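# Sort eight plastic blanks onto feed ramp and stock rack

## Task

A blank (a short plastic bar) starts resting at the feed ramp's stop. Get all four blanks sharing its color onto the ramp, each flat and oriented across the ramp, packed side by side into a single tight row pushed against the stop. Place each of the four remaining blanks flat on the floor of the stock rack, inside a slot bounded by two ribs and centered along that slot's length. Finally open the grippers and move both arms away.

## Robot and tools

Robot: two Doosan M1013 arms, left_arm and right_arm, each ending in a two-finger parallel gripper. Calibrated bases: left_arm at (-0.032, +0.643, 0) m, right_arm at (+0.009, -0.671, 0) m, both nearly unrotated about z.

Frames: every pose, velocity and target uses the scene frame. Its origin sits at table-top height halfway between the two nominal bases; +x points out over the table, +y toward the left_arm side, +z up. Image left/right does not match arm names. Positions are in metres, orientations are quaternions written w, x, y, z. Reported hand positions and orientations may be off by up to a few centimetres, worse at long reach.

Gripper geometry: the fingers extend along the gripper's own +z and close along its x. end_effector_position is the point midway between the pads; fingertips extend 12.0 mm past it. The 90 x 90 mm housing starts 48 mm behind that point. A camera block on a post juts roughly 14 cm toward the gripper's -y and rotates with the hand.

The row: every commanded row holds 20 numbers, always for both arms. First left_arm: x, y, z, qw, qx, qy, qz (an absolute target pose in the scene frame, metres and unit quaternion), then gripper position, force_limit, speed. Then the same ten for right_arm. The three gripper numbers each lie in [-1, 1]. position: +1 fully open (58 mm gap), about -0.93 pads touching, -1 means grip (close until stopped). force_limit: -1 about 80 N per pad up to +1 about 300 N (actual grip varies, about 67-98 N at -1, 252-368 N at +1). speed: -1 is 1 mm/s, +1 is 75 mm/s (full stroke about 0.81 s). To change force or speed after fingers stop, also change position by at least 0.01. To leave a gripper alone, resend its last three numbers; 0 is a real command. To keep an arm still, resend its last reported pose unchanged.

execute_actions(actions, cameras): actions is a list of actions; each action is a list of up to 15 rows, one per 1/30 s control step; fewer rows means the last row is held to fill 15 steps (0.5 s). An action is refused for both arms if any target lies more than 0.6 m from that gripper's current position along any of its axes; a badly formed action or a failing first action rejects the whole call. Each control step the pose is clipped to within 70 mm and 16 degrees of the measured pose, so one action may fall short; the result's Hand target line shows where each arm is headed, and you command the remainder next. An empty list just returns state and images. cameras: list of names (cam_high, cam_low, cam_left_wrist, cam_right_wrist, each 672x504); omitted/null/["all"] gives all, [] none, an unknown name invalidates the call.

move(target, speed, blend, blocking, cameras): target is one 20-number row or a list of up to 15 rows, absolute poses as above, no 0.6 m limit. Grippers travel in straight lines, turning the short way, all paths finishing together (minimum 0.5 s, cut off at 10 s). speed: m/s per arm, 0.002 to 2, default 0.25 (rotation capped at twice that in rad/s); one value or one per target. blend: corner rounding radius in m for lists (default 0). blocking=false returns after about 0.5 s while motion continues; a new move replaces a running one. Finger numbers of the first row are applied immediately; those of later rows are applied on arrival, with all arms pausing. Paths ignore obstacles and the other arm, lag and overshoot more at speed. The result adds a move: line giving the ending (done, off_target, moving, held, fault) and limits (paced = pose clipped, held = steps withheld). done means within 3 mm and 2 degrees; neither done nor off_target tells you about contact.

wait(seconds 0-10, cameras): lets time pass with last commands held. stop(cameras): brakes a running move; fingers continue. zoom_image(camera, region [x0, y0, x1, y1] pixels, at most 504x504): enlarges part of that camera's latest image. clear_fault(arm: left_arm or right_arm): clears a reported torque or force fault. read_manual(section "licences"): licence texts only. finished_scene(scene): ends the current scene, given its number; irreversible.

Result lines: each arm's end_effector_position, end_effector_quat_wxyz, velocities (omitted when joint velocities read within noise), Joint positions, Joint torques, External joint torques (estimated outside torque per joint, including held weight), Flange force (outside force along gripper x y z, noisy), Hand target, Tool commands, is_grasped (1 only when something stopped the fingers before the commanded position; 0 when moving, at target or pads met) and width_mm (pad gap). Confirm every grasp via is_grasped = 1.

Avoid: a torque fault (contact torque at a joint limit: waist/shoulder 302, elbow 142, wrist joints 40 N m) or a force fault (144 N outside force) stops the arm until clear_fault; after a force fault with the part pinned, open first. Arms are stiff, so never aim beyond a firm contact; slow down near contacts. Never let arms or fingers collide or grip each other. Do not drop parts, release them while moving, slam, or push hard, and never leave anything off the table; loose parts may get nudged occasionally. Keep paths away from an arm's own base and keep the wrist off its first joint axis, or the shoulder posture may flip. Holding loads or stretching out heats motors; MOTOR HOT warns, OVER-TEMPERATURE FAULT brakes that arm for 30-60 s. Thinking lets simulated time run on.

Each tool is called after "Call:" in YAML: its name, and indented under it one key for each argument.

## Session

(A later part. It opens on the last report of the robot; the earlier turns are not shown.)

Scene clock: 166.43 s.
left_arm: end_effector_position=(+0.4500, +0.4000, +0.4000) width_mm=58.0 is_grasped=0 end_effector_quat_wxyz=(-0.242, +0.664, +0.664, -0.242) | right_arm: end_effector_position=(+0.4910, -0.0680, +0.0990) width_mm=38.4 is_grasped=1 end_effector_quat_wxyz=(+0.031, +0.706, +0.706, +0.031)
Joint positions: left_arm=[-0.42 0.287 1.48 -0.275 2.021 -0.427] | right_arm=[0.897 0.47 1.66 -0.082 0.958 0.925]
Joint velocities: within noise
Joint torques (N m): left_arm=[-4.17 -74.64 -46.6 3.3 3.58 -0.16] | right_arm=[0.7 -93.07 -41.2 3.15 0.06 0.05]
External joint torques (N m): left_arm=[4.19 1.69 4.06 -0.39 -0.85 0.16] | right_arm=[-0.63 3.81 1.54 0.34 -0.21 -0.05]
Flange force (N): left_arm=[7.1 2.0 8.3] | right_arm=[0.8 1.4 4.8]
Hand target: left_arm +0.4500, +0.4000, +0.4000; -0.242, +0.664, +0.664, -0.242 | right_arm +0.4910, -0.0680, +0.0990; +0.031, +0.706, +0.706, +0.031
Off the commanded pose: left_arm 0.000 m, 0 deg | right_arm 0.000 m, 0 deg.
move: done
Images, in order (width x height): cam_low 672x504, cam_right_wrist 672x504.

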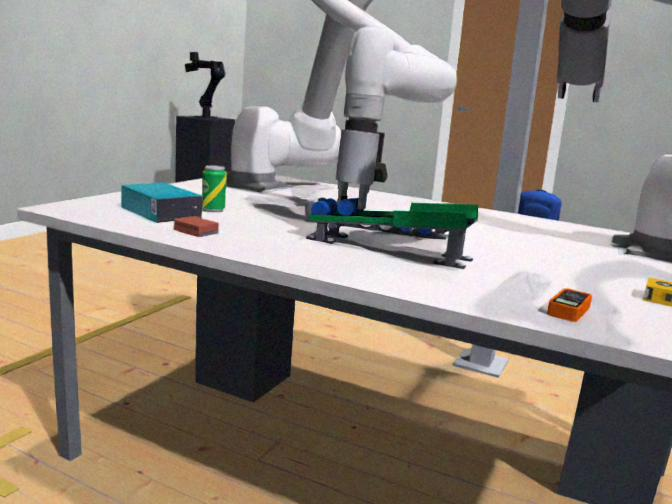

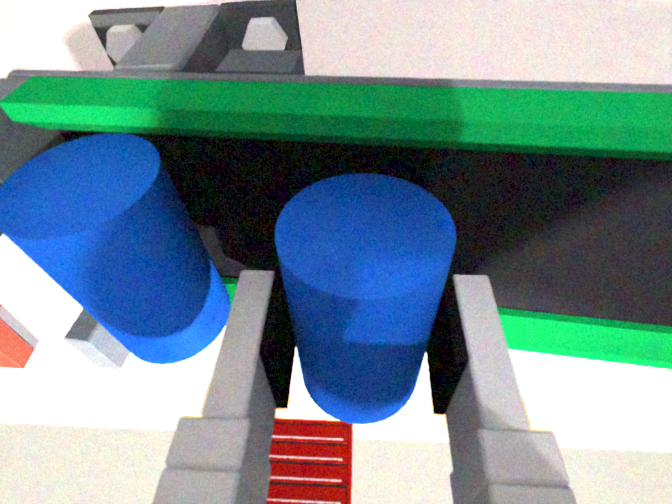

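Call:
move:
  target: [0.45,0.40,0.40,-0.242,0.664,0.664,-0.242,1,1,1,0.491,-0.068,0.0955,0.0308,0.7064,0.7064,0.0308,-1,-1,-0.5]
  speed: 0.02
  cameras: ["cam_low","cam_right_wrist"]

Call:
zoom_image:
  camera: "cam_low"
  region: [290, 160, 410, 250]

Scene clock: 168.30 s.
left_arm: end_effector_position=(+0.4500, +0.4000, +0.4000) width_mm=58.0 is_grasped=0 end_effector_quat_wxyz=(-0.242, +0.664, +0.664, -0.242) | right_arm: end_effector_position=(+0.4910, -0.0680, +0.0956) width_mm=38.4 is_grasped=1 end_effector_quat_wxyz=(+0.031, +0.706, +0.706, +0.031)
Joint positions: left_arm=[-0.42 0.287 1.48 -0.275 2.021 -0.427] | right_arm=[0.897 0.473 1.662 -0.082 0.953 0.926]
Joint velocities: within noise
Joint torques (N m): left_arm=[-3.85 -74.12 -46.6 3.45 3.55 -0.13] | right_arm=[-4.38 -76.04 -35.85 1.93 -2.41 -0.02]
External joint torques (N m): left_arm=[3.82 0.87 4.03 -0.54 -0.81 0.13] | right_arm=[4.35 -12.46 -3.46 1.53 2.27 0.02]
Flange force (N): left_arm=[6.8 0.6 8.9] | right_arm=[-2.3 -7.6 -17.8]
Hand target: left_arm +0.4500, +0.4000, +0.4000; -0.242, +0.664, +0.664, -0.242 | right_arm +0.4910, -0.0680, +0.0955; +0.031, +0.706, +0.706, +0.031
Off the commanded pose: left_arm 0.000 m, 0 deg | right_arm 0.000 m, 0 deg.
move: done
Images, in order (width x height): cam_low 672x504, cam_right_wrist 672x504.

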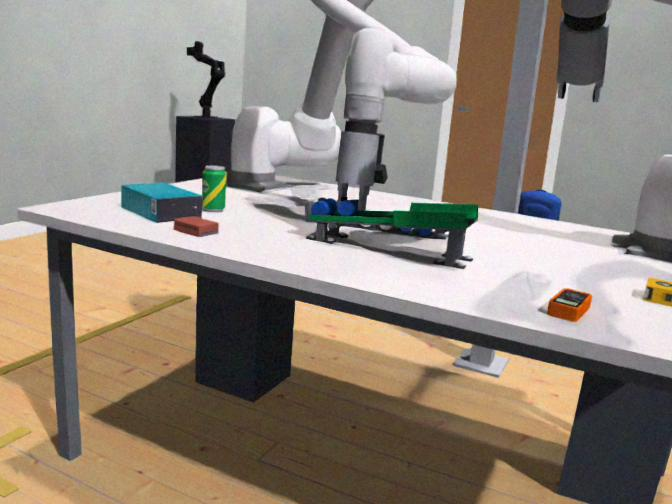

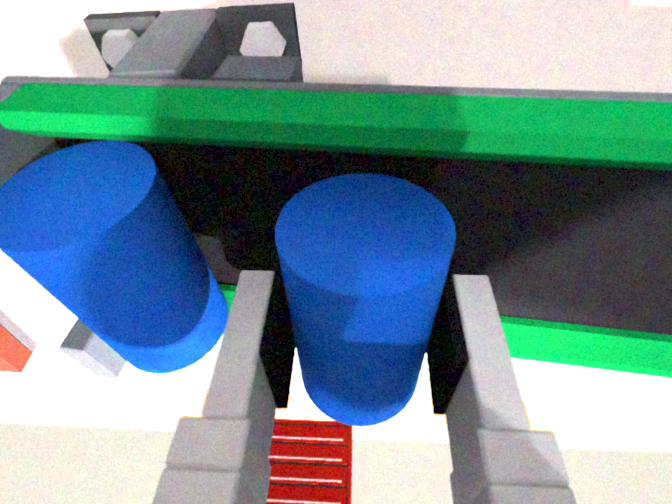

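Scaled by 4.200 from the camera's 672x504 image, which has a finer 960x720 frame.

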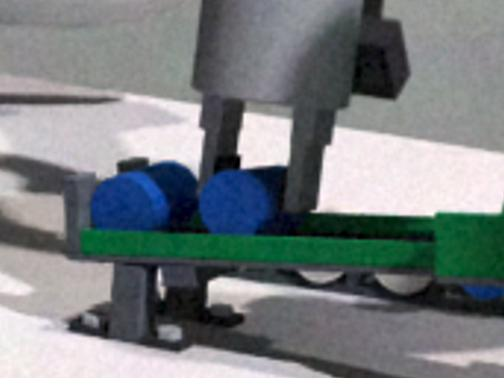

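Call:
move:
  target:
    - [0.45,0.40,0.40,-0.242,0.664,0.664,-0.242,1,1,1,0.491,-0.068,0.097,0.0308,0.7064,0.7064,0.0308,-1,-1,-0.5]
    - [0.45,0.40,0.40,-0.242,0.664,0.664,-0.242,1,1,1,0.489,-0.068,0.0955,0.0308,0.7064,0.7064,0.0308,-1,-1,-0.5]
  speed: 0.02
  cameras: []

Call:
move:
  target: [0.45,0.40,0.40,-0.242,0.664,0.664,-0.242,1,1,1,0.489,-0.068,0.0955,0.0308,0.7064,0.7064,0.0308,0.5,-1,-0.8]
  cameras: ["cam_low","cam_right_wrist"]

Call:
zoom_image:
  camera: "cam_low"
  region: [290, 160, 410, 250]

Scene clock: 170.97 s.
left_arm: end_effector_position=(+0.4500, +0.4000, +0.4000) width_mm=58.0 is_grasped=0 end_effector_quat_wxyz=(-0.242, +0.664, +0.664, -0.242) | right_arm: end_effector_position=(+0.4890, -0.0680, +0.0955) width_mm=38.4 is_grasped=1 end_effector_quat_wxyz=(+0.031, +0.706, +0.706, +0.031)
Joint positions: left_arm=[-0.42 0.287 1.48 -0.275 2.021 -0.427] | right_arm=[0.899 0.471 1.665 -0.083 0.952 0.928]
Joint velocities: within noise
Joint torques (N m): left_arm=[-3.54 -74.54 -46.59 3.41 3.61 -0.12] | right_arm=[1.01 -92.55 -40.56 3 -0.13 0.07]
External joint torques (N m): left_arm=[3.69 1.04 3.88 -0.48 -0.87 0.12] | right_arm=[-1.03 3.79 1.16 0.46 -0.01 -0.07]
Flange force (N): left_arm=[6.5 1.0 8.6] | right_arm=[1.2 2.4 4.3]
Hand target: left_arm +0.4500, +0.4000, +0.4000; -0.242, +0.664, +0.664, -0.242 | right_arm +0.4890, -0.0680, +0.0955; +0.031, +0.706, +0.706, +0.031
Off the commanded pose: left_arm 0.000 m, 0 deg | right_arm 0.000 m, 0 deg.
move: done
No camera images: "cameras" was empty.

Scene clock: 171.77 s.
left_arm: end_effector_position=(+0.4500, +0.4000, +0.4000) width_mm=58.0 is_grasped=0 end_effector_quat_wxyz=(-0.242, +0.664, +0.664, -0.242) | right_arm: end_effector_position=(+0.4890, -0.0680, +0.0955) width_mm=43.0 is_grasped=0 end_effector_quat_wxyz=(+0.031, +0.706, +0.706, +0.031)
Joint positions: left_arm=[-0.42 0.287 1.48 -0.275 2.021 -0.427] | right_arm=[0.899 0.471 1.665 -0.083 0.952 0.928]
Joint velocities: within noise
Joint torques (N m): left_arm=[-4.34 -74.48 -46.71 3.41 3.56 -0.16] | right_arm=[1.39 -92.11 -40.64 3.1 -0.01 0.09]
External joint torques (N m): left_arm=[4.38 0.8 3.88 -0.48 -0.81 0.16] | right_arm=[-1.32 2.7 1.07 0.38 -0.13 -0.09]
Flange force (N): left_arm=[7.6 0.9 8.4] | right_arm=[-0.2 2.0 3.5]
Hand target: left_arm +0.4500, +0.4000, +0.4000; -0.242, +0.664, +0.664, -0.242 | right_arm +0.4890, -0.0680, +0.0955; +0.031, +0.706, +0.706, +0.031
Off the commanded pose: left_arm 0.000 m, 0 deg | right_arm 0.000 m, 0 deg.
move: done
Images, in order (width x height): cam_low 672x504, cam_right_wrist 672x504.

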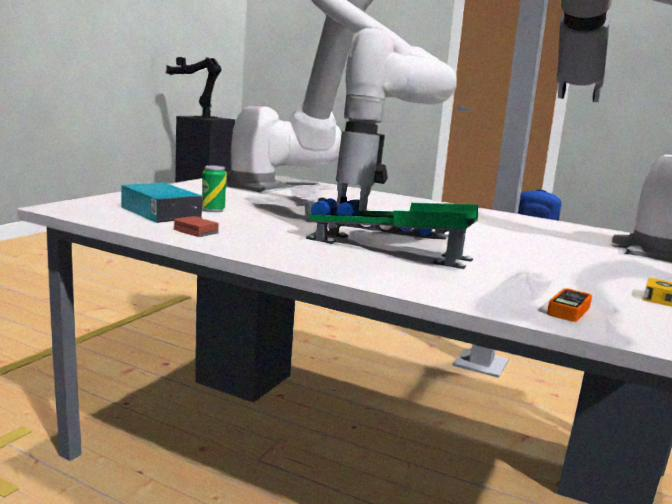

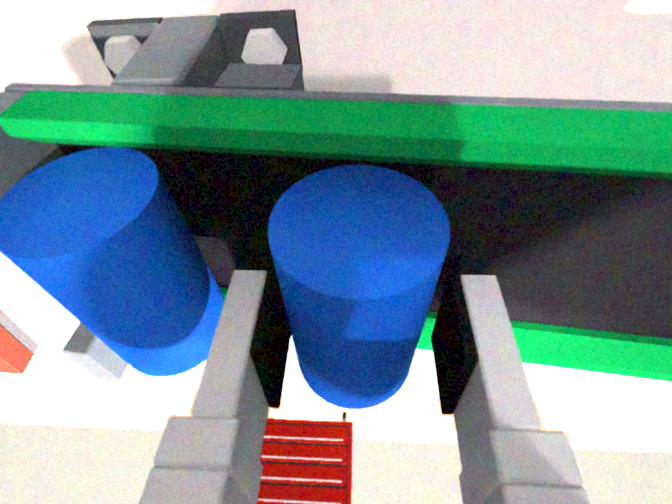

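Scaled by 4.200 from the camera's 672x504 image, which has a finer 960x720 frame.

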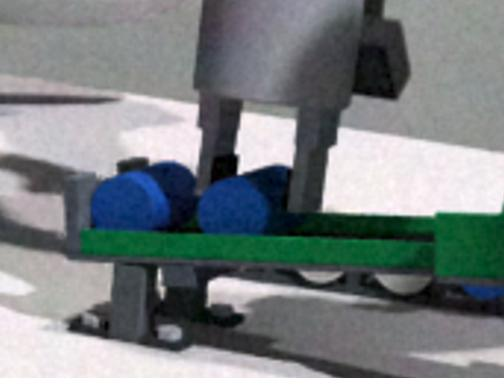

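Call:
move:
  target:
    - [0.45,0.40,0.40,-0.242,0.664,0.664,-0.242,1,1,1,0.489,-0.076,0.0955,0.0308,0.7064,0.7064,0.0308,0.5,-1,-0.8]
    - [0.45,0.40,0.40,-0.242,0.664,0.664,-0.242,1,1,1,0.489,-0.076,0.14,0.0308,0.7064,0.7064,0.0308,0.5,-1,-0.8]
  speed: [0.03,0.05]
  cameras: ["cam_low","cam_right_wrist"]

Call:
zoom_image:
  camera: "cam_low"
  region: [290, 160, 410, 250]

Scene clock: 174.67 s.
left_arm: end_effector_position=(+0.4500, +0.4000, +0.4000) width_mm=58.0 is_grasped=0 end_effector_quat_wxyz=(-0.242, +0.664, +0.664, -0.242) | right_arm: end_effector_position=(+0.4890, -0.0760, +0.1400) width_mm=43.0 is_grasped=0 end_effector_quat_wxyz=(+0.031, +0.706, +0.706, +0.031)
Joint positions: left_arm=[-0.42 0.287 1.48 -0.275 2.021 -0.427] | right_arm=[0.893 0.426 1.643 -0.079 1.018 0.914]
Joint velocities: within noise
Joint torques (N m): left_arm=[-3.35 -73.75 -46.15 3.44 3.57 -0.17] | right_arm=[0.82 -89.38 -42.04 3.23 -0.04 0.07]
External joint torques (N m): left_arm=[3.82 0.37 3.48 -0.49 -0.83 0.17] | right_arm=[-0.76 2.62 0.75 0.4 -0.11 -0.07]
Flange force (N): left_arm=[6.8 0.4 8.0] | right_arm=[0.9 1.9 3.0]
Hand target: left_arm +0.4500, +0.4000, +0.4000; -0.242, +0.664, +0.664, -0.242 | right_arm +0.4890, -0.0760, +0.1400; +0.031, +0.706, +0.706, +0.031
Off the commanded pose: left_arm 0.000 m, 0 deg | right_arm 0.000 m, 0 deg.
move: done
Images, in order (width x height): cam_low 672x504, cam_right_wrist 672x504.

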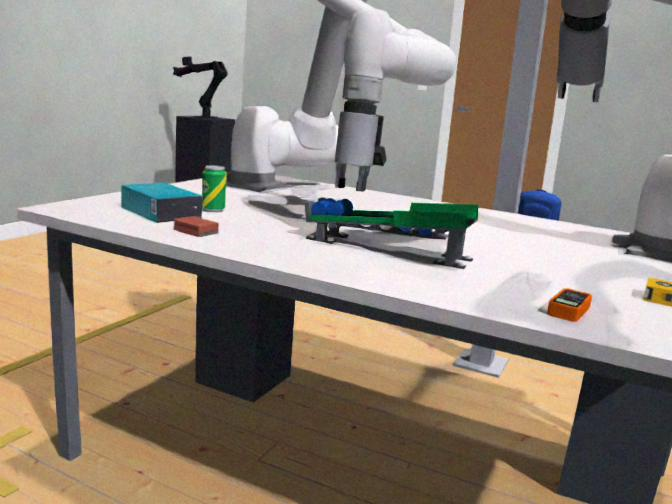

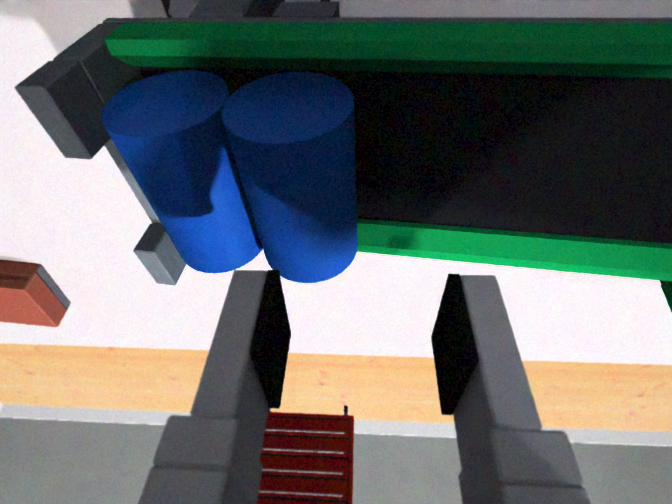

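Scaled by 4.200 from the camera's 672x504 image, which has a finer 960x720 frame.

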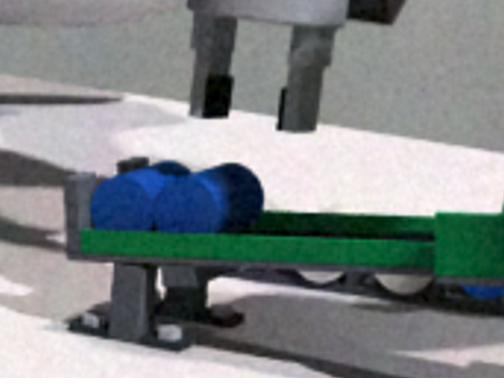

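Call:
move:
  target:
    - [0.45,0.40,0.40,-0.242,0.664,0.664,-0.242,1,1,1,0.4,0.0,0.2,0,0.6361,0.7716,0,0.6,-1,-0.5]
    - [0.45,0.40,0.40,-0.242,0.664,0.664,-0.242,1,1,1,0.2826,0.063,0.14,0,0.6361,0.7716,0,0.6,-1,-0.5]
    - [0.45,0.40,0.40,-0.242,0.664,0.664,-0.242,1,1,1,0.2826,0.063,0.06,0,0.6361,0.7716,0,0.6,-1,-0.5]
  speed: [0.25,0.2,0.1]
  blend: [0.03,0,0]
  cameras: ["cam_high","cam_right_wrist"]

Scene clock: 179.27 s.
left_arm: end_effector_position=(+0.4500, +0.4000, +0.4000) width_mm=58.0 is_grasped=0 end_effector_quat_wxyz=(-0.242, +0.664, +0.664, -0.242) | right_arm: end_effector_position=(+0.2826, +0.0630, +0.0601) width_mm=46.0 is_grasped=0 end_effector_quat_wxyz=(+0.000, +0.636, +0.772, +0.000)
Joint positions: left_arm=[-0.42 0.287 1.48 -0.275 2.021 -0.427] | right_arm=[1.188 0.541 1.623 0 0.977 0.979]
Joint velocities: within noise
Joint torques (N m): left_arm=[-3.97 -73.63 -46.83 3.32 3.51 -0.01] | right_arm=[0.71 -97.71 -39.83 3.29 0.21 0.05]
External joint torques (N m): left_arm=[4.46 0.06 4.26 -0.38 -0.76 0.01] | right_arm=[-0.67 2.69 1.11 0.4 -0.12 -0.05]
Flange force (N): left_arm=[8.2 -0.4 9.7] | right_arm=[0.3 1.3 3.3]
Hand target: left_arm +0.4500, +0.4000, +0.4000; -0.242, +0.664, +0.664, -0.242 | right_arm +0.2826, +0.0630, +0.0600; +0.000, +0.636, +0.772, +0.000
Off the commanded pose: left_arm 0.000 m, 0 deg | right_arm 0.000 m, 0 deg.
move: done
Images, in order (width x height): cam_high 672x504, cam_right_wrist 672x504.

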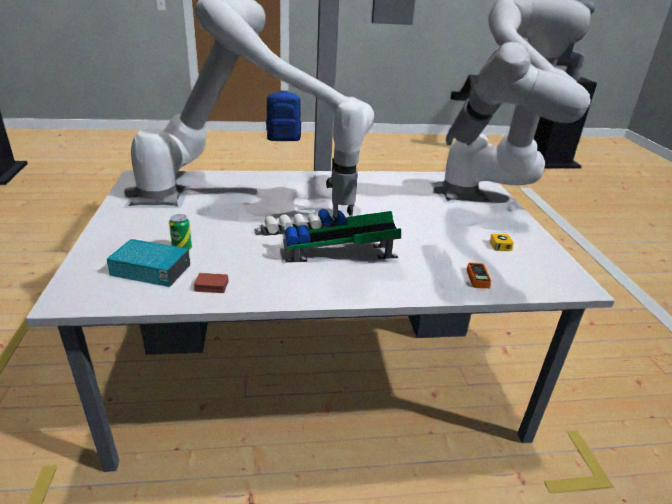

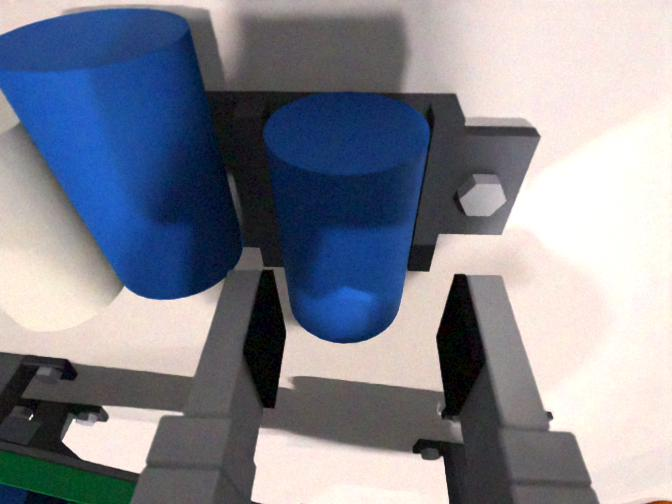

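Call:
move:
  target:
    - [0.45,0.40,0.40,-0.242,0.664,0.664,-0.242,1,1,1,0.281,0.0613,0.06,0,0.6361,0.7716,0,0.5,-1,-0.5]
    - [0.45,0.40,0.40,-0.242,0.664,0.664,-0.242,1,1,1,0.281,0.0613,0.039,0,0.6361,0.7716,0,0.5,-1,-0.5]
  speed: 0.03
  cameras: ["cam_right_wrist"]

Call:
move:
  target:
    - [0.45,0.40,0.40,-0.242,0.664,0.664,-0.242,1,1,1,0.281,0.0613,0.039,0,0.6361,0.7716,0,-1,-1,-0.5]
  cameras: ["cam_right_wrist"]

Scene clock: 182.57 s.
left_arm: end_effector_position=(+0.4500, +0.4000, +0.4000) width_mm=58.0 is_grasped=0 end_effector_quat_wxyz=(-0.242, +0.664, +0.664, -0.242) | right_arm: end_effector_position=(+0.2810, +0.0613, +0.0390) width_mm=43.0 is_grasped=0 end_effector_quat_wxyz=(+0.000, +0.636, +0.772, +0.000)
Joint positions: left_arm=[-0.42 0.287 1.48 -0.275 2.021 -0.427] | right_arm=[1.189 0.558 1.641 0 0.943 0.98]
Joint velocities: within noise
Joint torques (N m): left_arm=[-4.05 -74.34 -46.52 3.35 3.56 -0.14] | right_arm=[1.17 -98.19 -38.63 3.27 0.2 0.11]
External joint torques (N m): left_arm=[4.4 1.07 4.06 -0.43 -0.81 0.14] | right_arm=[-1.17 2.58 0.77 0.33 -0.13 -0.11]
Flange force (N): left_arm=[7.6 1.2 8.6] | right_arm=[0.4 2.1 3.1]
Hand target: left_arm +0.4500, +0.4000, +0.4000; -0.242, +0.664, +0.664, -0.242 | right_arm +0.2810, +0.0613, +0.0390; +0.000, +0.636, +0.772, +0.000
Off the commanded pose: left_arm 0.000 m, 0 deg | right_arm 0.000 m, 0 deg.
move: done
Images, in order (width x height): cam_right_wrist 672x504.

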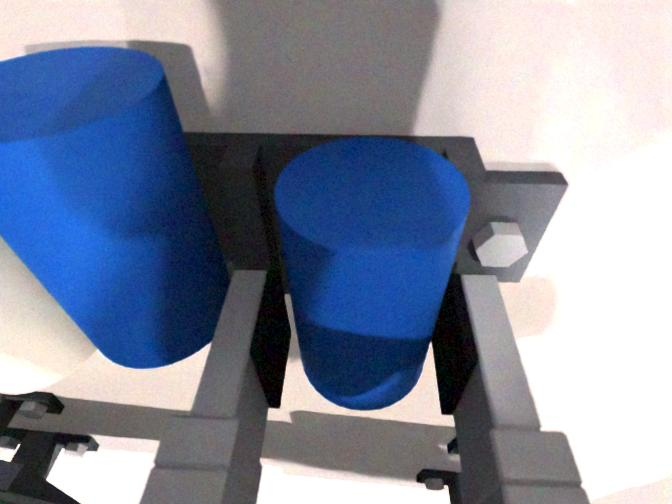

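Scene clock: 183.07 s.
left_arm: end_effector_position=(+0.4500, +0.4000, +0.4000) width_mm=58.0 is_grasped=0 end_effector_quat_wxyz=(-0.242, +0.664, +0.664, -0.242) | right_arm: end_effector_position=(+0.2810, +0.0613, +0.0390) width_mm=38.4 is_grasped=1 end_effector_quat_wxyz=(+0.000, +0.636, +0.772, +0.000)
Joint positions: left_arm=[-0.42 0.287 1.48 -0.275 2.021 -0.427] | right_arm=[1.189 0.558 1.641 0 0.943 0.98]
Joint velocities: within noise
Joint torques (N m): left_arm=[-3.56 -74.34 -46.41 3.4 3.54 -0.14] | right_arm=[0.8 -96 -37.66 3.34 -0.02 0.04]
External joint torques (N m): left_arm=[3.67 1.4 4.09 -0.5 -0.8 0.14] | right_arm=[-0.86 1.08 0.04 0.24 0.1 -0.04]
Flange force (N): left_arm=[6.5 1.3 8.7] | right_arm=[0.6 1.7 0.9]
Hand target: left_arm +0.4500, +0.4000, +0.4000; -0.242, +0.664, +0.664, -0.242 | right_arm +0.2810, +0.0613, +0.0390; +0.000, +0.636, +0.772, +0.000
Off the commanded pose: left_arm 0.000 m, 0 deg | right_arm 0.000 m, 0 deg.
move: done
Images, in order (width x height): cam_right_wrist 672x504.

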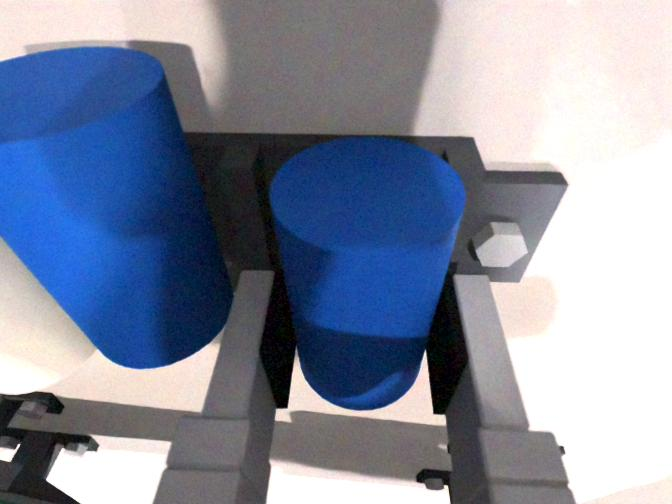

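Call:
move:
  target:
    - [0.45,0.40,0.40,-0.242,0.664,0.664,-0.242,1,1,1,0.281,0.0613,0.18,0,0.6361,0.7716,0,-1,-1,-0.5]
    - [0.45,0.40,0.40,-0.242,0.664,0.664,-0.242,1,1,1,0.497,-0.027,0.18,0,0.7071,0.7071,0,-1,-1,-0.5]
    - [0.45,0.40,0.40,-0.242,0.664,0.664,-0.242,1,1,1,0.497,-0.027,0.108,0,0.7071,0.7071,0,-1,-1,-0.5]
  speed: [0.12,0.25,0.08]
  blend: [0.02,0.02,0]
  cameras: ["cam_low","cam_right_wrist"]

Call:
zoom_image:
  camera: "cam_low"
  region: [290, 160, 410, 250]

Scene clock: 188.40 s.
left_arm: end_effector_position=(+0.4500, +0.4000, +0.4000) width_mm=58.0 is_grasped=0 end_effector_quat_wxyz=(-0.242, +0.664, +0.664, -0.242) | right_arm: end_effector_position=(+0.4970, -0.0270, +0.1080) width_mm=38.4 is_grasped=1 end_effector_quat_wxyz=(+0.000, +0.707, +0.707, +0.000)
Joint positions: left_arm=[-0.42 0.287 1.48 -0.275 2.021 -0.427] | right_arm=[0.898 0.535 1.533 0 1.074 0.88]
Joint velocities: within noise
Joint torques (N m): left_arm=[-3.71 -74.45 -46.53 3.39 3.48 -0.12] | right_arm=[1.13 -100.73 -42.74 3.54 0.28 0.15]
External joint torques (N m): left_arm=[3.67 1.49 4.02 -0.48 -0.74 0.12] | right_arm=[-1.13 4.08 1.69 0.36 -0.18 -0.15]
Flange force (N): left_arm=[6.4 1.4 8.4] | right_arm=[0.3 2.2 4.7]
Hand target: left_arm +0.4500, +0.4000, +0.4000; -0.242, +0.664, +0.664, -0.242 | right_arm +0.4970, -0.0270, +0.1080; +0.000, +0.707, +0.707, +0.000
Off the commanded pose: left_arm 0.000 m, 0 deg | right_arm 0.000 m, 0 deg.
move: done
Images, in order (width x height): cam_low 672x504, cam_right_wrist 672x504.

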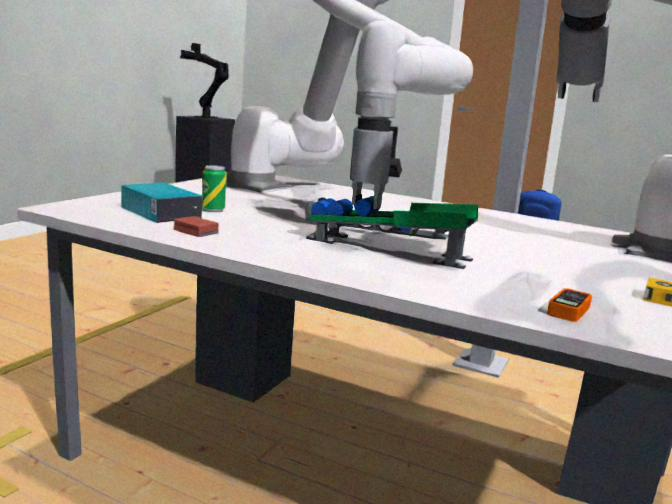

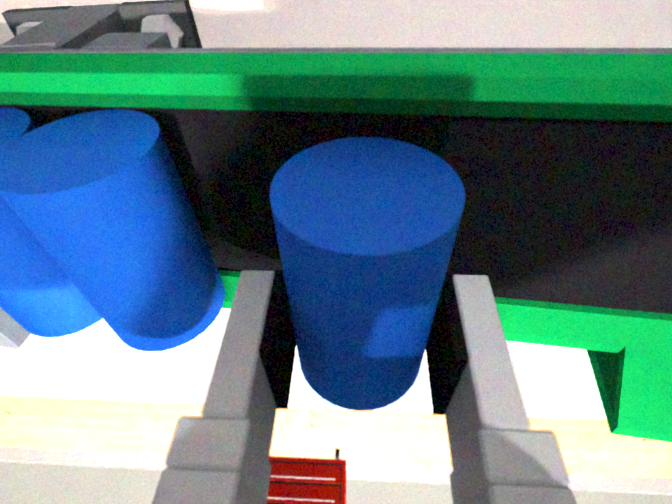

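Scaled by 4.200 from the camera's 672x504 image, which has a finer 960x720 frame.

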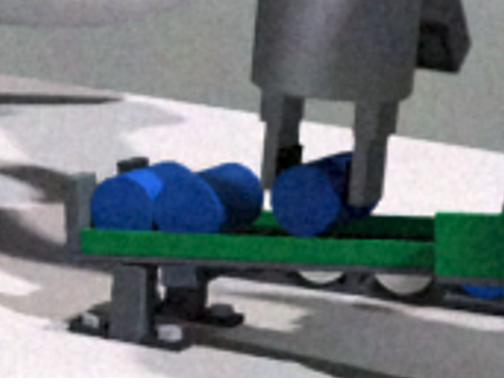

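Call:
move:
  target: [0.45,0.40,0.40,-0.242,0.664,0.664,-0.242,1,1,1,0.497,-0.027,0.1015,0,0.7071,0.7071,0,-1,-1,-0.5]
  speed: 0.03
  cameras: ["cam_low","cam_right_wrist"]

Call:
zoom_image:
  camera: "cam_low"
  region: [290, 160, 410, 250]

Scene clock: 190.50 s.
left_arm: end_effector_position=(+0.4500, +0.4000, +0.4000) width_mm=58.0 is_grasped=0 end_effector_quat_wxyz=(-0.242, +0.664, +0.664, -0.242) | right_arm: end_effector_position=(+0.4970, -0.0270, +0.1015) width_mm=38.4 is_grasped=1 end_effector_quat_wxyz=(+0.000, +0.707, +0.707, +0.000)
Joint positions: left_arm=[-0.42 0.287 1.48 -0.275 2.021 -0.427] | right_arm=[0.898 0.54 1.538 0 1.064 0.88]
Joint velocities: within noise
Joint torques (N m): left_arm=[-3.87 -74.28 -46.34 3.31 3.56 -0.11] | right_arm=[0.46 -100.26 -42.75 3.54 0.26 0.08]
External joint torques (N m): left_arm=[4.3 0.49 3.44 -0.35 -0.81 0.11] | right_arm=[-0.47 3.5 1.86 0.33 -0.18 -0.08]
Flange force (N): left_arm=[7.4 0.7 7.6] | right_arm=[-0.1 0.8 4.4]
Hand target: left_arm +0.4500, +0.4000, +0.4000; -0.242, +0.664, +0.664, -0.242 | right_arm +0.4970, -0.0270, +0.1015; +0.000, +0.707, +0.707, +0.000
Off the commanded pose: left_arm 0.000 m, 0 deg | right_arm 0.000 m, 0 deg.
move: done
Images, in order (width x height): cam_low 672x504, cam_right_wrist 672x504.

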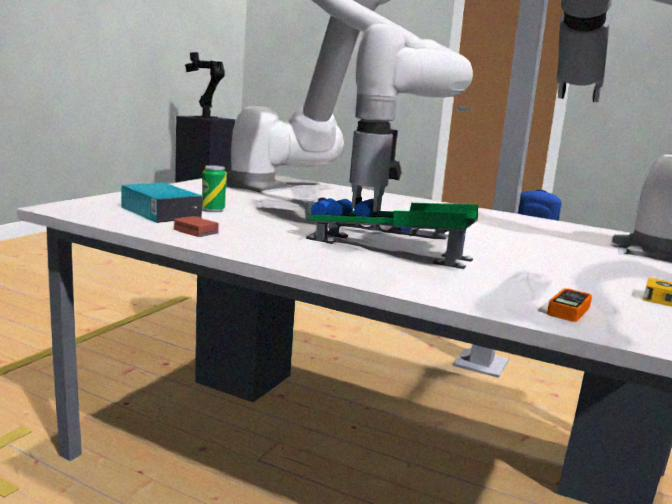

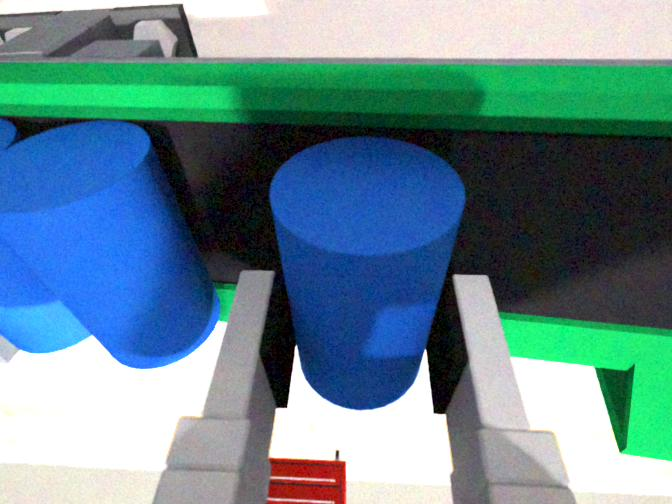

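Scaled by 4.200 from the camera's 672x504 image, which has a finer 960x720 frame.

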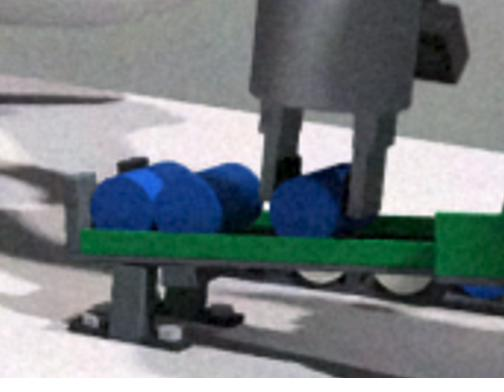

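Call:
move:
  target: [0.45,0.40,0.40,-0.242,0.664,0.664,-0.242,1,1,1,0.497,-0.027,0.0995,0,0.7071,0.7071,0,-1,-1,-0.5]
  speed: 0.02
  cameras: ["cam_right_wrist"]

Call:
move:
  target:
    - [0.45,0.40,0.40,-0.242,0.664,0.664,-0.242,1,1,1,0.497,-0.027,0.0995,0,0.7071,0.7071,0,0.5,-1,-0.8]
    - [0.45,0.40,0.40,-0.242,0.664,0.664,-0.242,1,1,1,0.497,-0.032,0.0995,0,0.7071,0.7071,0,0.5,-1,-0.8]
    - [0.45,0.40,0.40,-0.242,0.664,0.664,-0.242,1,1,1,0.497,-0.032,0.15,0,0.7071,0.7071,0,0.5,-1,-0.8]
  speed: [0.03,0.03,0.05]
  cameras: ["cam_low","cam_right_wrist"]

Scene clock: 193.30 s.
left_arm: end_effector_position=(+0.4500, +0.4000, +0.4000) width_mm=58.0 is_grasped=0 end_effector_quat_wxyz=(-0.242, +0.664, +0.664, -0.242) | right_arm: end_effector_position=(+0.4970, -0.0270, +0.0995) width_mm=38.4 is_grasped=1 end_effector_quat_wxyz=(+0.000, +0.707, +0.707, +0.000)
Joint positions: left_arm=[-0.42 0.287 1.48 -0.275 2.021 -0.427] | right_arm=[0.898 0.542 1.54 0 1.061 0.88]
Joint velocities: within noise
Joint torques (N m): left_arm=[-3.9 -74.6 -46.62 3.35 3.51 -0.06] | right_arm=[1.16 -100.64 -42.13 3.54 0.22 0.07]
External joint torques (N m): left_arm=[4.07 1.53 4.13 -0.43 -0.77 0.06] | right_arm=[-1.19 4.25 1.5 0.31 -0.12 -0.07]
Flange force (N): left_arm=[6.9 1.6 8.5] | right_arm=[0.9 2.6 4.7]
Hand target: left_arm +0.4500, +0.4000, +0.4000; -0.242, +0.664, +0.664, -0.242 | right_arm +0.4970, -0.0270, +0.0995; +0.000, +0.707, +0.707, +0.000
Off the commanded pose: left_arm 0.000 m, 0 deg | right_arm 0.000 m, 0 deg.
move: done
Images, in order (width x height): cam_right_wrist 672x504.

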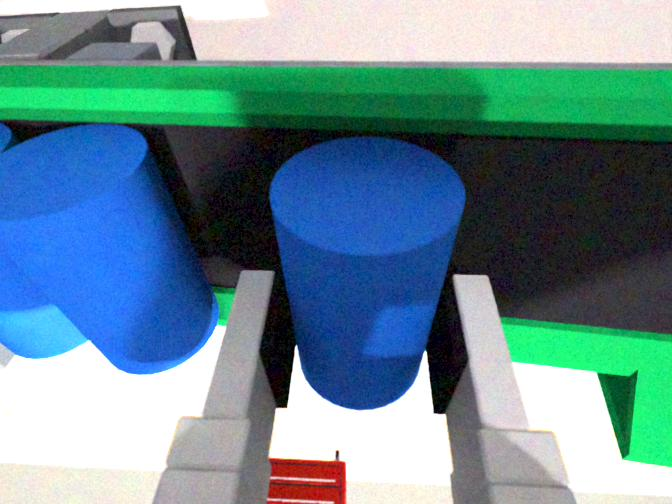

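Scene clock: 195.60 s.
left_arm: end_effector_position=(+0.4500, +0.4000, +0.4000) width_mm=58.0 is_grasped=0 end_effector_quat_wxyz=(-0.242, +0.664, +0.664, -0.242) | right_arm: end_effector_position=(+0.4970, -0.0320, +0.1500) width_mm=43.0 is_grasped=0 end_effector_quat_wxyz=(+0.000, +0.707, +0.707, +0.000)
Joint positions: left_arm=[-0.42 0.287 1.48 -0.275 2.021 -0.427] | right_arm=[0.894 0.499 1.507 0 1.136 0.876]
Joint velocities: within noise
Joint torques (N m): left_arm=[-3.54 -73.86 -46.47 3.41 3.51 -0.1] | right_arm=[0.8 -97.87 -43.52 3.54 0.24 0.07]
External joint torques (N m): left_arm=[3.52 0.61 3.79 -0.49 -0.77 0.1] | right_arm=[-0.84 3.94 1.32 0.46 -0.15 -0.07]
Flange force (N): left_arm=[6.4 0.3 8.6] | right_arm=[1.3 2.4 4.1]
Hand target: left_arm +0.4500, +0.4000, +0.4000; -0.242, +0.664, +0.664, -0.242 | right_arm +0.4970, -0.0320, +0.1500; +0.000, +0.707, +0.707, +0.000
Off the commanded pose: left_arm 0.000 m, 0 deg | right_arm 0.000 m, 0 deg.
move: done
Images, in order (width x height): cam_low 672x504, cam_right_wrist 672x504.

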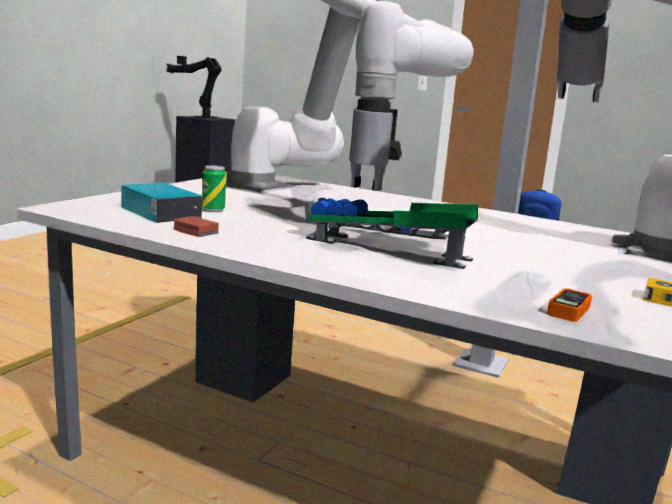

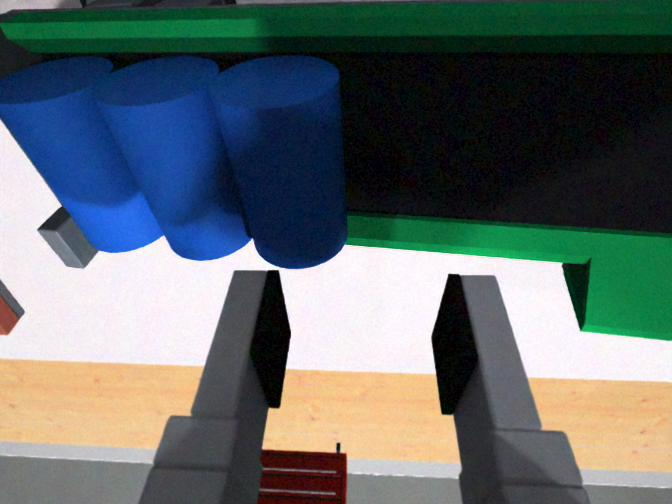

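Great. Now b1.

Call:
move:
  target:
    - [0.45,0.40,0.40,-0.242,0.664,0.664,-0.242,1,1,1,0.4,0.0,0.2,0,0.6361,0.7716,0,0.45,-1,-0.5]
    - [0.45,0.40,0.40,-0.242,0.664,0.664,-0.242,1,1,1,0.2705,0.006,0.14,0,0.6361,0.7716,0,0.45,-1,-0.5]
    - [0.45,0.40,0.40,-0.242,0.664,0.664,-0.242,1,1,1,0.2705,0.006,0.06,0,0.6361,0.7716,0,0.45,-1,-0.5]
  speed: [0.25,0.2,0.1]
  blend: [0.03,0,0]
  cameras: ["cam_right_wrist"]

Scene clock: 200.23 s.
left_arm: end_effector_position=(+0.4500, +0.4000, +0.4000) width_mm=58.0 is_grasped=0 end_effector_quat_wxyz=(-0.242, +0.664, +0.664, -0.242) | right_arm: end_effector_position=(+0.2705, +0.0060, +0.0601) width_mm=41.5 is_grasped=0 end_effector_quat_wxyz=(+0.000, +0.636, +0.772, +0.000)
Joint positions: left_arm=[-0.42 0.287 1.48 -0.275 2.021 -0.427] | right_arm=[1.173 0.465 1.749 0 0.927 0.963]
Joint velocities: within noise
Joint torques (N m): left_arm=[-3.69 -74.47 -46.5 3.37 3.53 -0.07] | right_arm=[0.59 -89.52 -38.57 3.27 0.2 0.08]
External joint torques (N m): left_arm=[3.88 1.34 4.02 -0.45 -0.79 0.07] | right_arm=[-0.62 3.68 1.27 0.27 -0.13 -0.08]
Flange force (N): left_arm=[6.7 1.3 8.5] | right_arm=[1.2 1.9 4.6]
Hand target: left_arm +0.4500, +0.4000, +0.4000; -0.242, +0.664, +0.664, -0.242 | right_arm +0.2705, +0.0060, +0.0600; +0.000, +0.636, +0.772, +0.000
Off the commanded pose: left_arm 0.000 m, 0 deg | right_arm 0.000 m, 0 deg.
move: done
Images, in order (width x height): cam_right_wrist 672x504.

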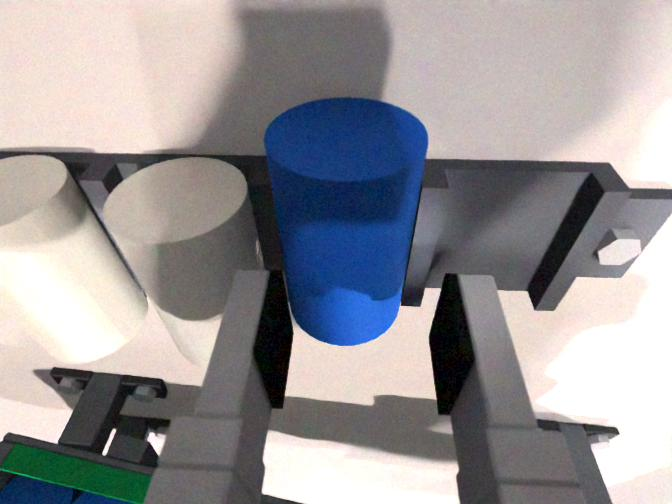

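Call:
move:
  target:
    - [0.45,0.40,0.40,-0.242,0.664,0.664,-0.242,1,1,1,0.2442,-0.001,0.065,0,0.6361,0.7716,0,0.5,-1,-0.5]
    - [0.45,0.40,0.40,-0.242,0.664,0.664,-0.242,1,1,1,0.2442,-0.001,0.055,0,0.6361,0.7716,0,0.5,-1,-0.5]
  speed: [0.08,0.04]
  cameras: ["cam_right_wrist","cam_high"]

Scene clock: 203.47 s.
left_arm: end_effector_position=(+0.4500, +0.4000, +0.4000) width_mm=58.0 is_grasped=0 end_effector_quat_wxyz=(-0.242, +0.664, +0.664, -0.242) | right_arm: end_effector_position=(+0.2442, -0.0010, +0.0550) width_mm=43.0 is_grasped=0 end_effector_quat_wxyz=(+0.000, +0.636, +0.772, +0.000)
Joint positions: left_arm=[-0.42 0.287 1.48 -0.275 2.021 -0.427] | right_arm=[1.203 0.449 1.786 0 0.907 0.993]
Joint velocities: within noise
Joint torques (N m): left_arm=[-3.84 -74.61 -46.53 3.31 3.58 -0.08] | right_arm=[0.27 -87.24 -37.79 3.07 0.22 0.04]
External joint torques (N m): left_arm=[3.55 1.66 4 -0.42 -0.84 0.08] | right_arm=[-0.3 3.34 1.12 0.42 -0.13 -0.04]
Flange force (N): left_arm=[6.1 1.7 8.4] | right_arm=[1.4 1.4 4.3]
Hand target: left_arm +0.4500, +0.4000, +0.4000; -0.242, +0.664, +0.664, -0.242 | right_arm +0.2442, -0.0010, +0.0550; +0.000, +0.636, +0.772, +0.000
Off the commanded pose: left_arm 0.000 m, 0 deg | right_arm 0.000 m, 0 deg.
move: done
Images, in order (width x height): cam_high 672x504, cam_right_wrist 672x504.

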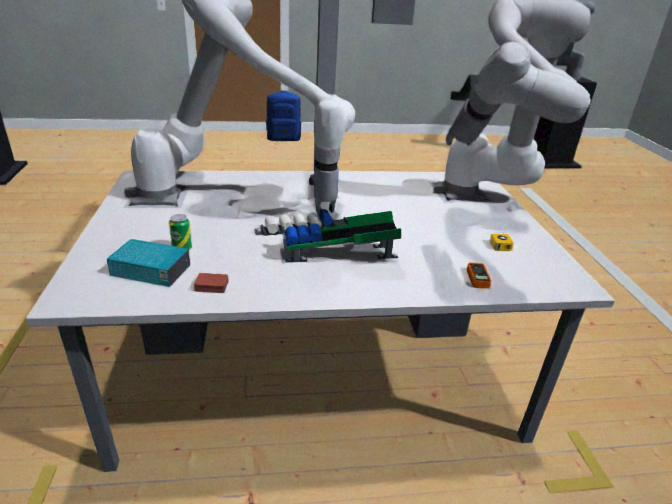

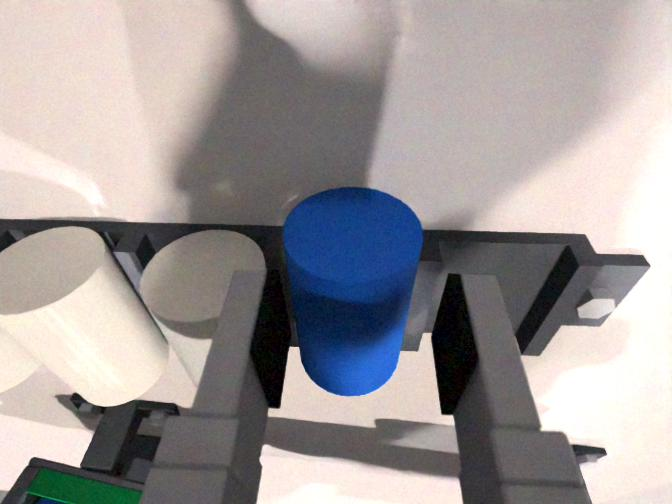

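Call:
move:
  target:
    - [0.45,0.40,0.40,-0.242,0.664,0.664,-0.242,1,1,1,0.2393,-0.002,0.055,0,0.6361,0.7716,0,0.45,-1,-0.5]
    - [0.45,0.40,0.40,-0.242,0.664,0.664,-0.242,1,1,1,0.2393,-0.002,0.039,0,0.6361,0.7716,0,0.45,-1,-0.5]
  speed: [0.08,0.03]
  cameras: ["cam_right_wrist","cam_high"]

Scene clock: 206.07 s.
left_arm: end_effector_position=(+0.4500, +0.4000, +0.4000) width_mm=58.0 is_grasped=0 end_effector_quat_wxyz=(-0.242, +0.664, +0.664, -0.242) | right_arm: end_effector_position=(+0.2393, -0.0020, +0.0390) width_mm=41.5 is_grasped=0 end_effector_quat_wxyz=(+0.000, +0.636, +0.772, +0.000)
Joint positions: left_arm=[-0.42 0.287 1.48 -0.275 2.021 -0.427] | right_arm=[1.209 0.463 1.801 0 0.878 0.999]
Joint velocities: within noise
Joint torques (N m): left_arm=[-4.11 -74.45 -46.34 3.4 3.53 -0.13] | right_arm=[0.83 -87.18 -36.89 3.08 0.18 0.04]
External joint torques (N m): left_arm=[3.93 1.46 3.89 -0.51 -0.8 0.13] | right_arm=[-0.84 2.72 0.95 0.33 -0.11 -0.04]
Flange force (N): left_arm=[6.6 1.6 8.1] | right_arm=[0.5 1.7 3.6]
Hand target: left_arm +0.4500, +0.4000, +0.4000; -0.242, +0.664, +0.664, -0.242 | right_arm +0.2393, -0.0020, +0.0390; +0.000, +0.636, +0.772, +0.000
Off the commanded pose: left_arm 0.000 m, 0 deg | right_arm 0.000 m, 0 deg.
move: done
Images, in order (width x height): cam_high 672x504, cam_right_wrist 672x504.

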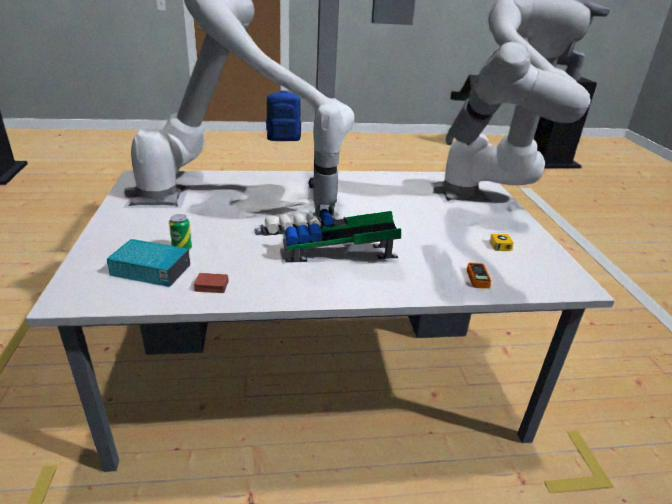

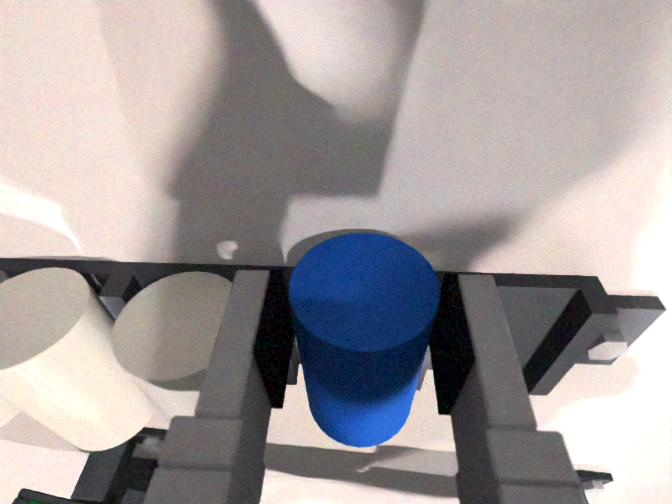

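Call:
move:
  target:
    - [0.45,0.40,0.40,-0.242,0.664,0.664,-0.242,1,1,1,0.2393,-0.002,0.039,0,0.6361,0.7716,0,-1,-1,-0.5]
  cameras: []

Call:
move:
  target:
    - [0.45,0.40,0.40,-0.242,0.664,0.664,-0.242,1,1,1,0.2393,-0.002,0.18,0,0.6361,0.7716,0,-1,-1,-0.5]
    - [0.45,0.40,0.40,-0.242,0.664,0.664,-0.242,1,1,1,0.457,0.011,0.18,0,0.7071,0.7071,0,-1,-1,-0.5]
    - [0.45,0.40,0.40,-0.242,0.664,0.664,-0.242,1,1,1,0.457,0.011,0.112,0,0.7071,0.7071,0,-1,-1,-0.5]
  speed: [0.1,0.2,0.08]
  cameras: ["cam_low","cam_right_wrist","cam_high"]

Call:
zoom_image:
  camera: "cam_low"
  region: [290, 160, 410, 250]

Call:
zoom_image:
  camera: "cam_high"
  region: [250, 170, 370, 270]

Scene clock: 209.13 s.
left_arm: end_effector_position=(+0.4500, +0.4000, +0.4000) width_mm=58.0 is_grasped=0 end_effector_quat_wxyz=(-0.242, +0.664, +0.664, -0.242) | right_arm: end_effector_position=(+0.2393, -0.0020, +0.0390) width_mm=38.2 is_grasped=1 end_effector_quat_wxyz=(+0.000, +0.636, +0.772, +0.000)
Joint positions: left_arm=[-0.42 0.287 1.48 -0.275 2.021 -0.427] | right_arm=[1.209 0.463 1.801 0 0.878 0.999]
Joint velocities: within noise
Joint torques (N m): left_arm=[-3.73 -74.4 -46.38 3.41 3.65 -0.09] | right_arm=[-0.13 -85.94 -36.31 2.96 -0.15 0.02]
External joint torques (N m): left_arm=[3.87 0.94 3.83 -0.49 -0.9 0.09] | right_arm=[0.17 1.22 0.34 0.46 0.23 -0.02]
Flange force (N): left_arm=[6.7 0.9 8.5] | right_arm=[1.0 0.3 1.1]
Hand target: left_arm +0.4500, +0.4000, +0.4000; -0.242, +0.664, +0.664, -0.242 | right_arm +0.2393, -0.0020, +0.0390; +0.000, +0.636, +0.772, +0.000
Off the commanded pose: left_arm 0.000 m, 0 deg | right_arm 0.000 m, 0 deg.
move: done
No camera images: "cameras" was empty.

Scene clock: 212.93 s.
left_arm: end_effector_position=(+0.4500, +0.4000, +0.4000) width_mm=58.0 is_grasped=0 end_effector_quat_wxyz=(-0.242, +0.664, +0.664, -0.242) | right_arm: end_effector_position=(+0.4570, +0.0110, +0.1120) width_mm=38.2 is_grasped=1 end_effector_quat_wxyz=(+0.000, +0.707, +0.707, +0.000)
Joint positions: left_arm=[-0.42 0.287 1.48 -0.275 2.021 -0.427] | right_arm=[0.966 0.543 1.511 0 1.087 0.948]
Joint velocities: within noise
Joint torques (N m): left_arm=[-3.54 -73.72 -46.28 3.23 3.57 -0.08] | right_arm=[0.53 -101.01 -43.08 3.57 0.21 0.04]
External joint torques (N m): left_arm=[3.4 0.59 3.74 -0.33 -0.82 0.08] | right_arm=[-0.57 3.5 1.72 0.36 -0.13 -0.04]
Flange force (N): left_arm=[6.4 0.3 8.6] | right_arm=[0.3 1.1 4.2]
Hand target: left_arm +0.4500, +0.4000, +0.4000; -0.242, +0.664, +0.664, -0.242 | right_arm +0.4570, +0.0110, +0.1120; +0.000, +0.707, +0.707, +0.000
Off the commanded pose: left_arm 0.000 m, 0 deg | right_arm 0.000 m, 0 deg.
move: done
Images, in order (width x height): cam_high 672x504, cam_low 672x504, cam_right_wrist 672x504.

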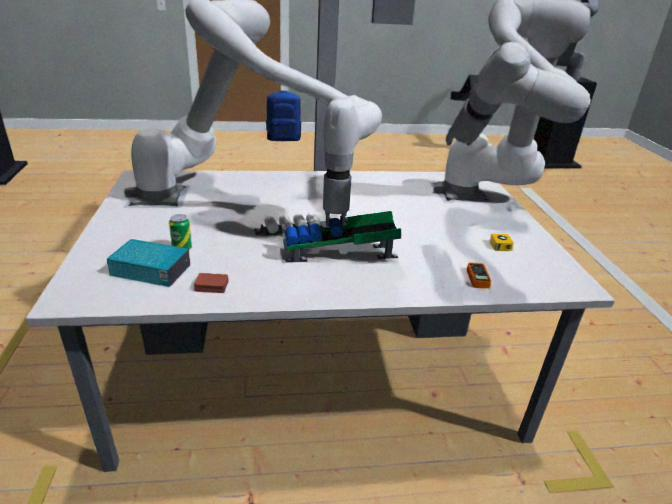

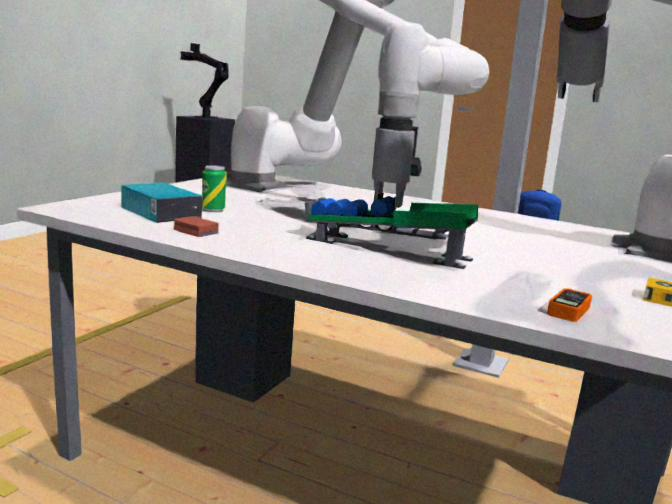

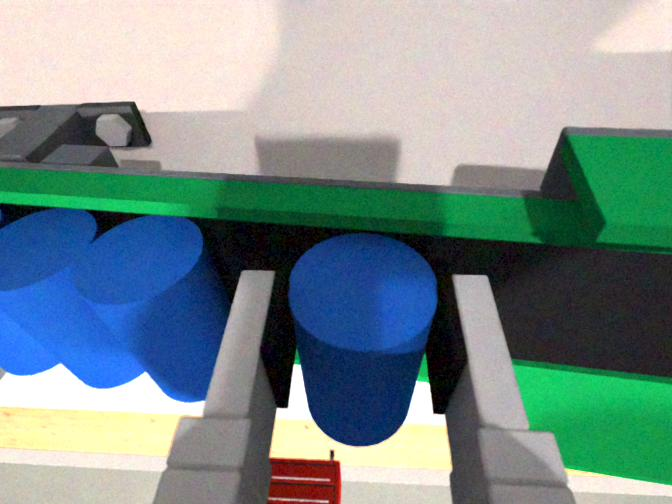

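Scaled by 4.200 from the camera's 672x504 image, which has a finer 960x720 frame.

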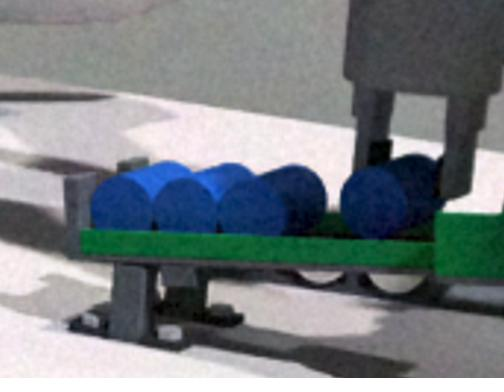

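Scaled by 4.200 from the camera's 672x504 image, which has a finer 960x720 frame.

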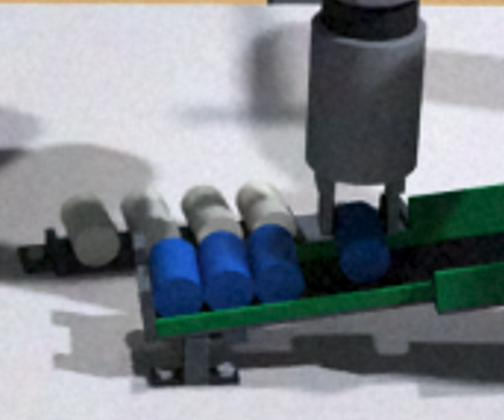

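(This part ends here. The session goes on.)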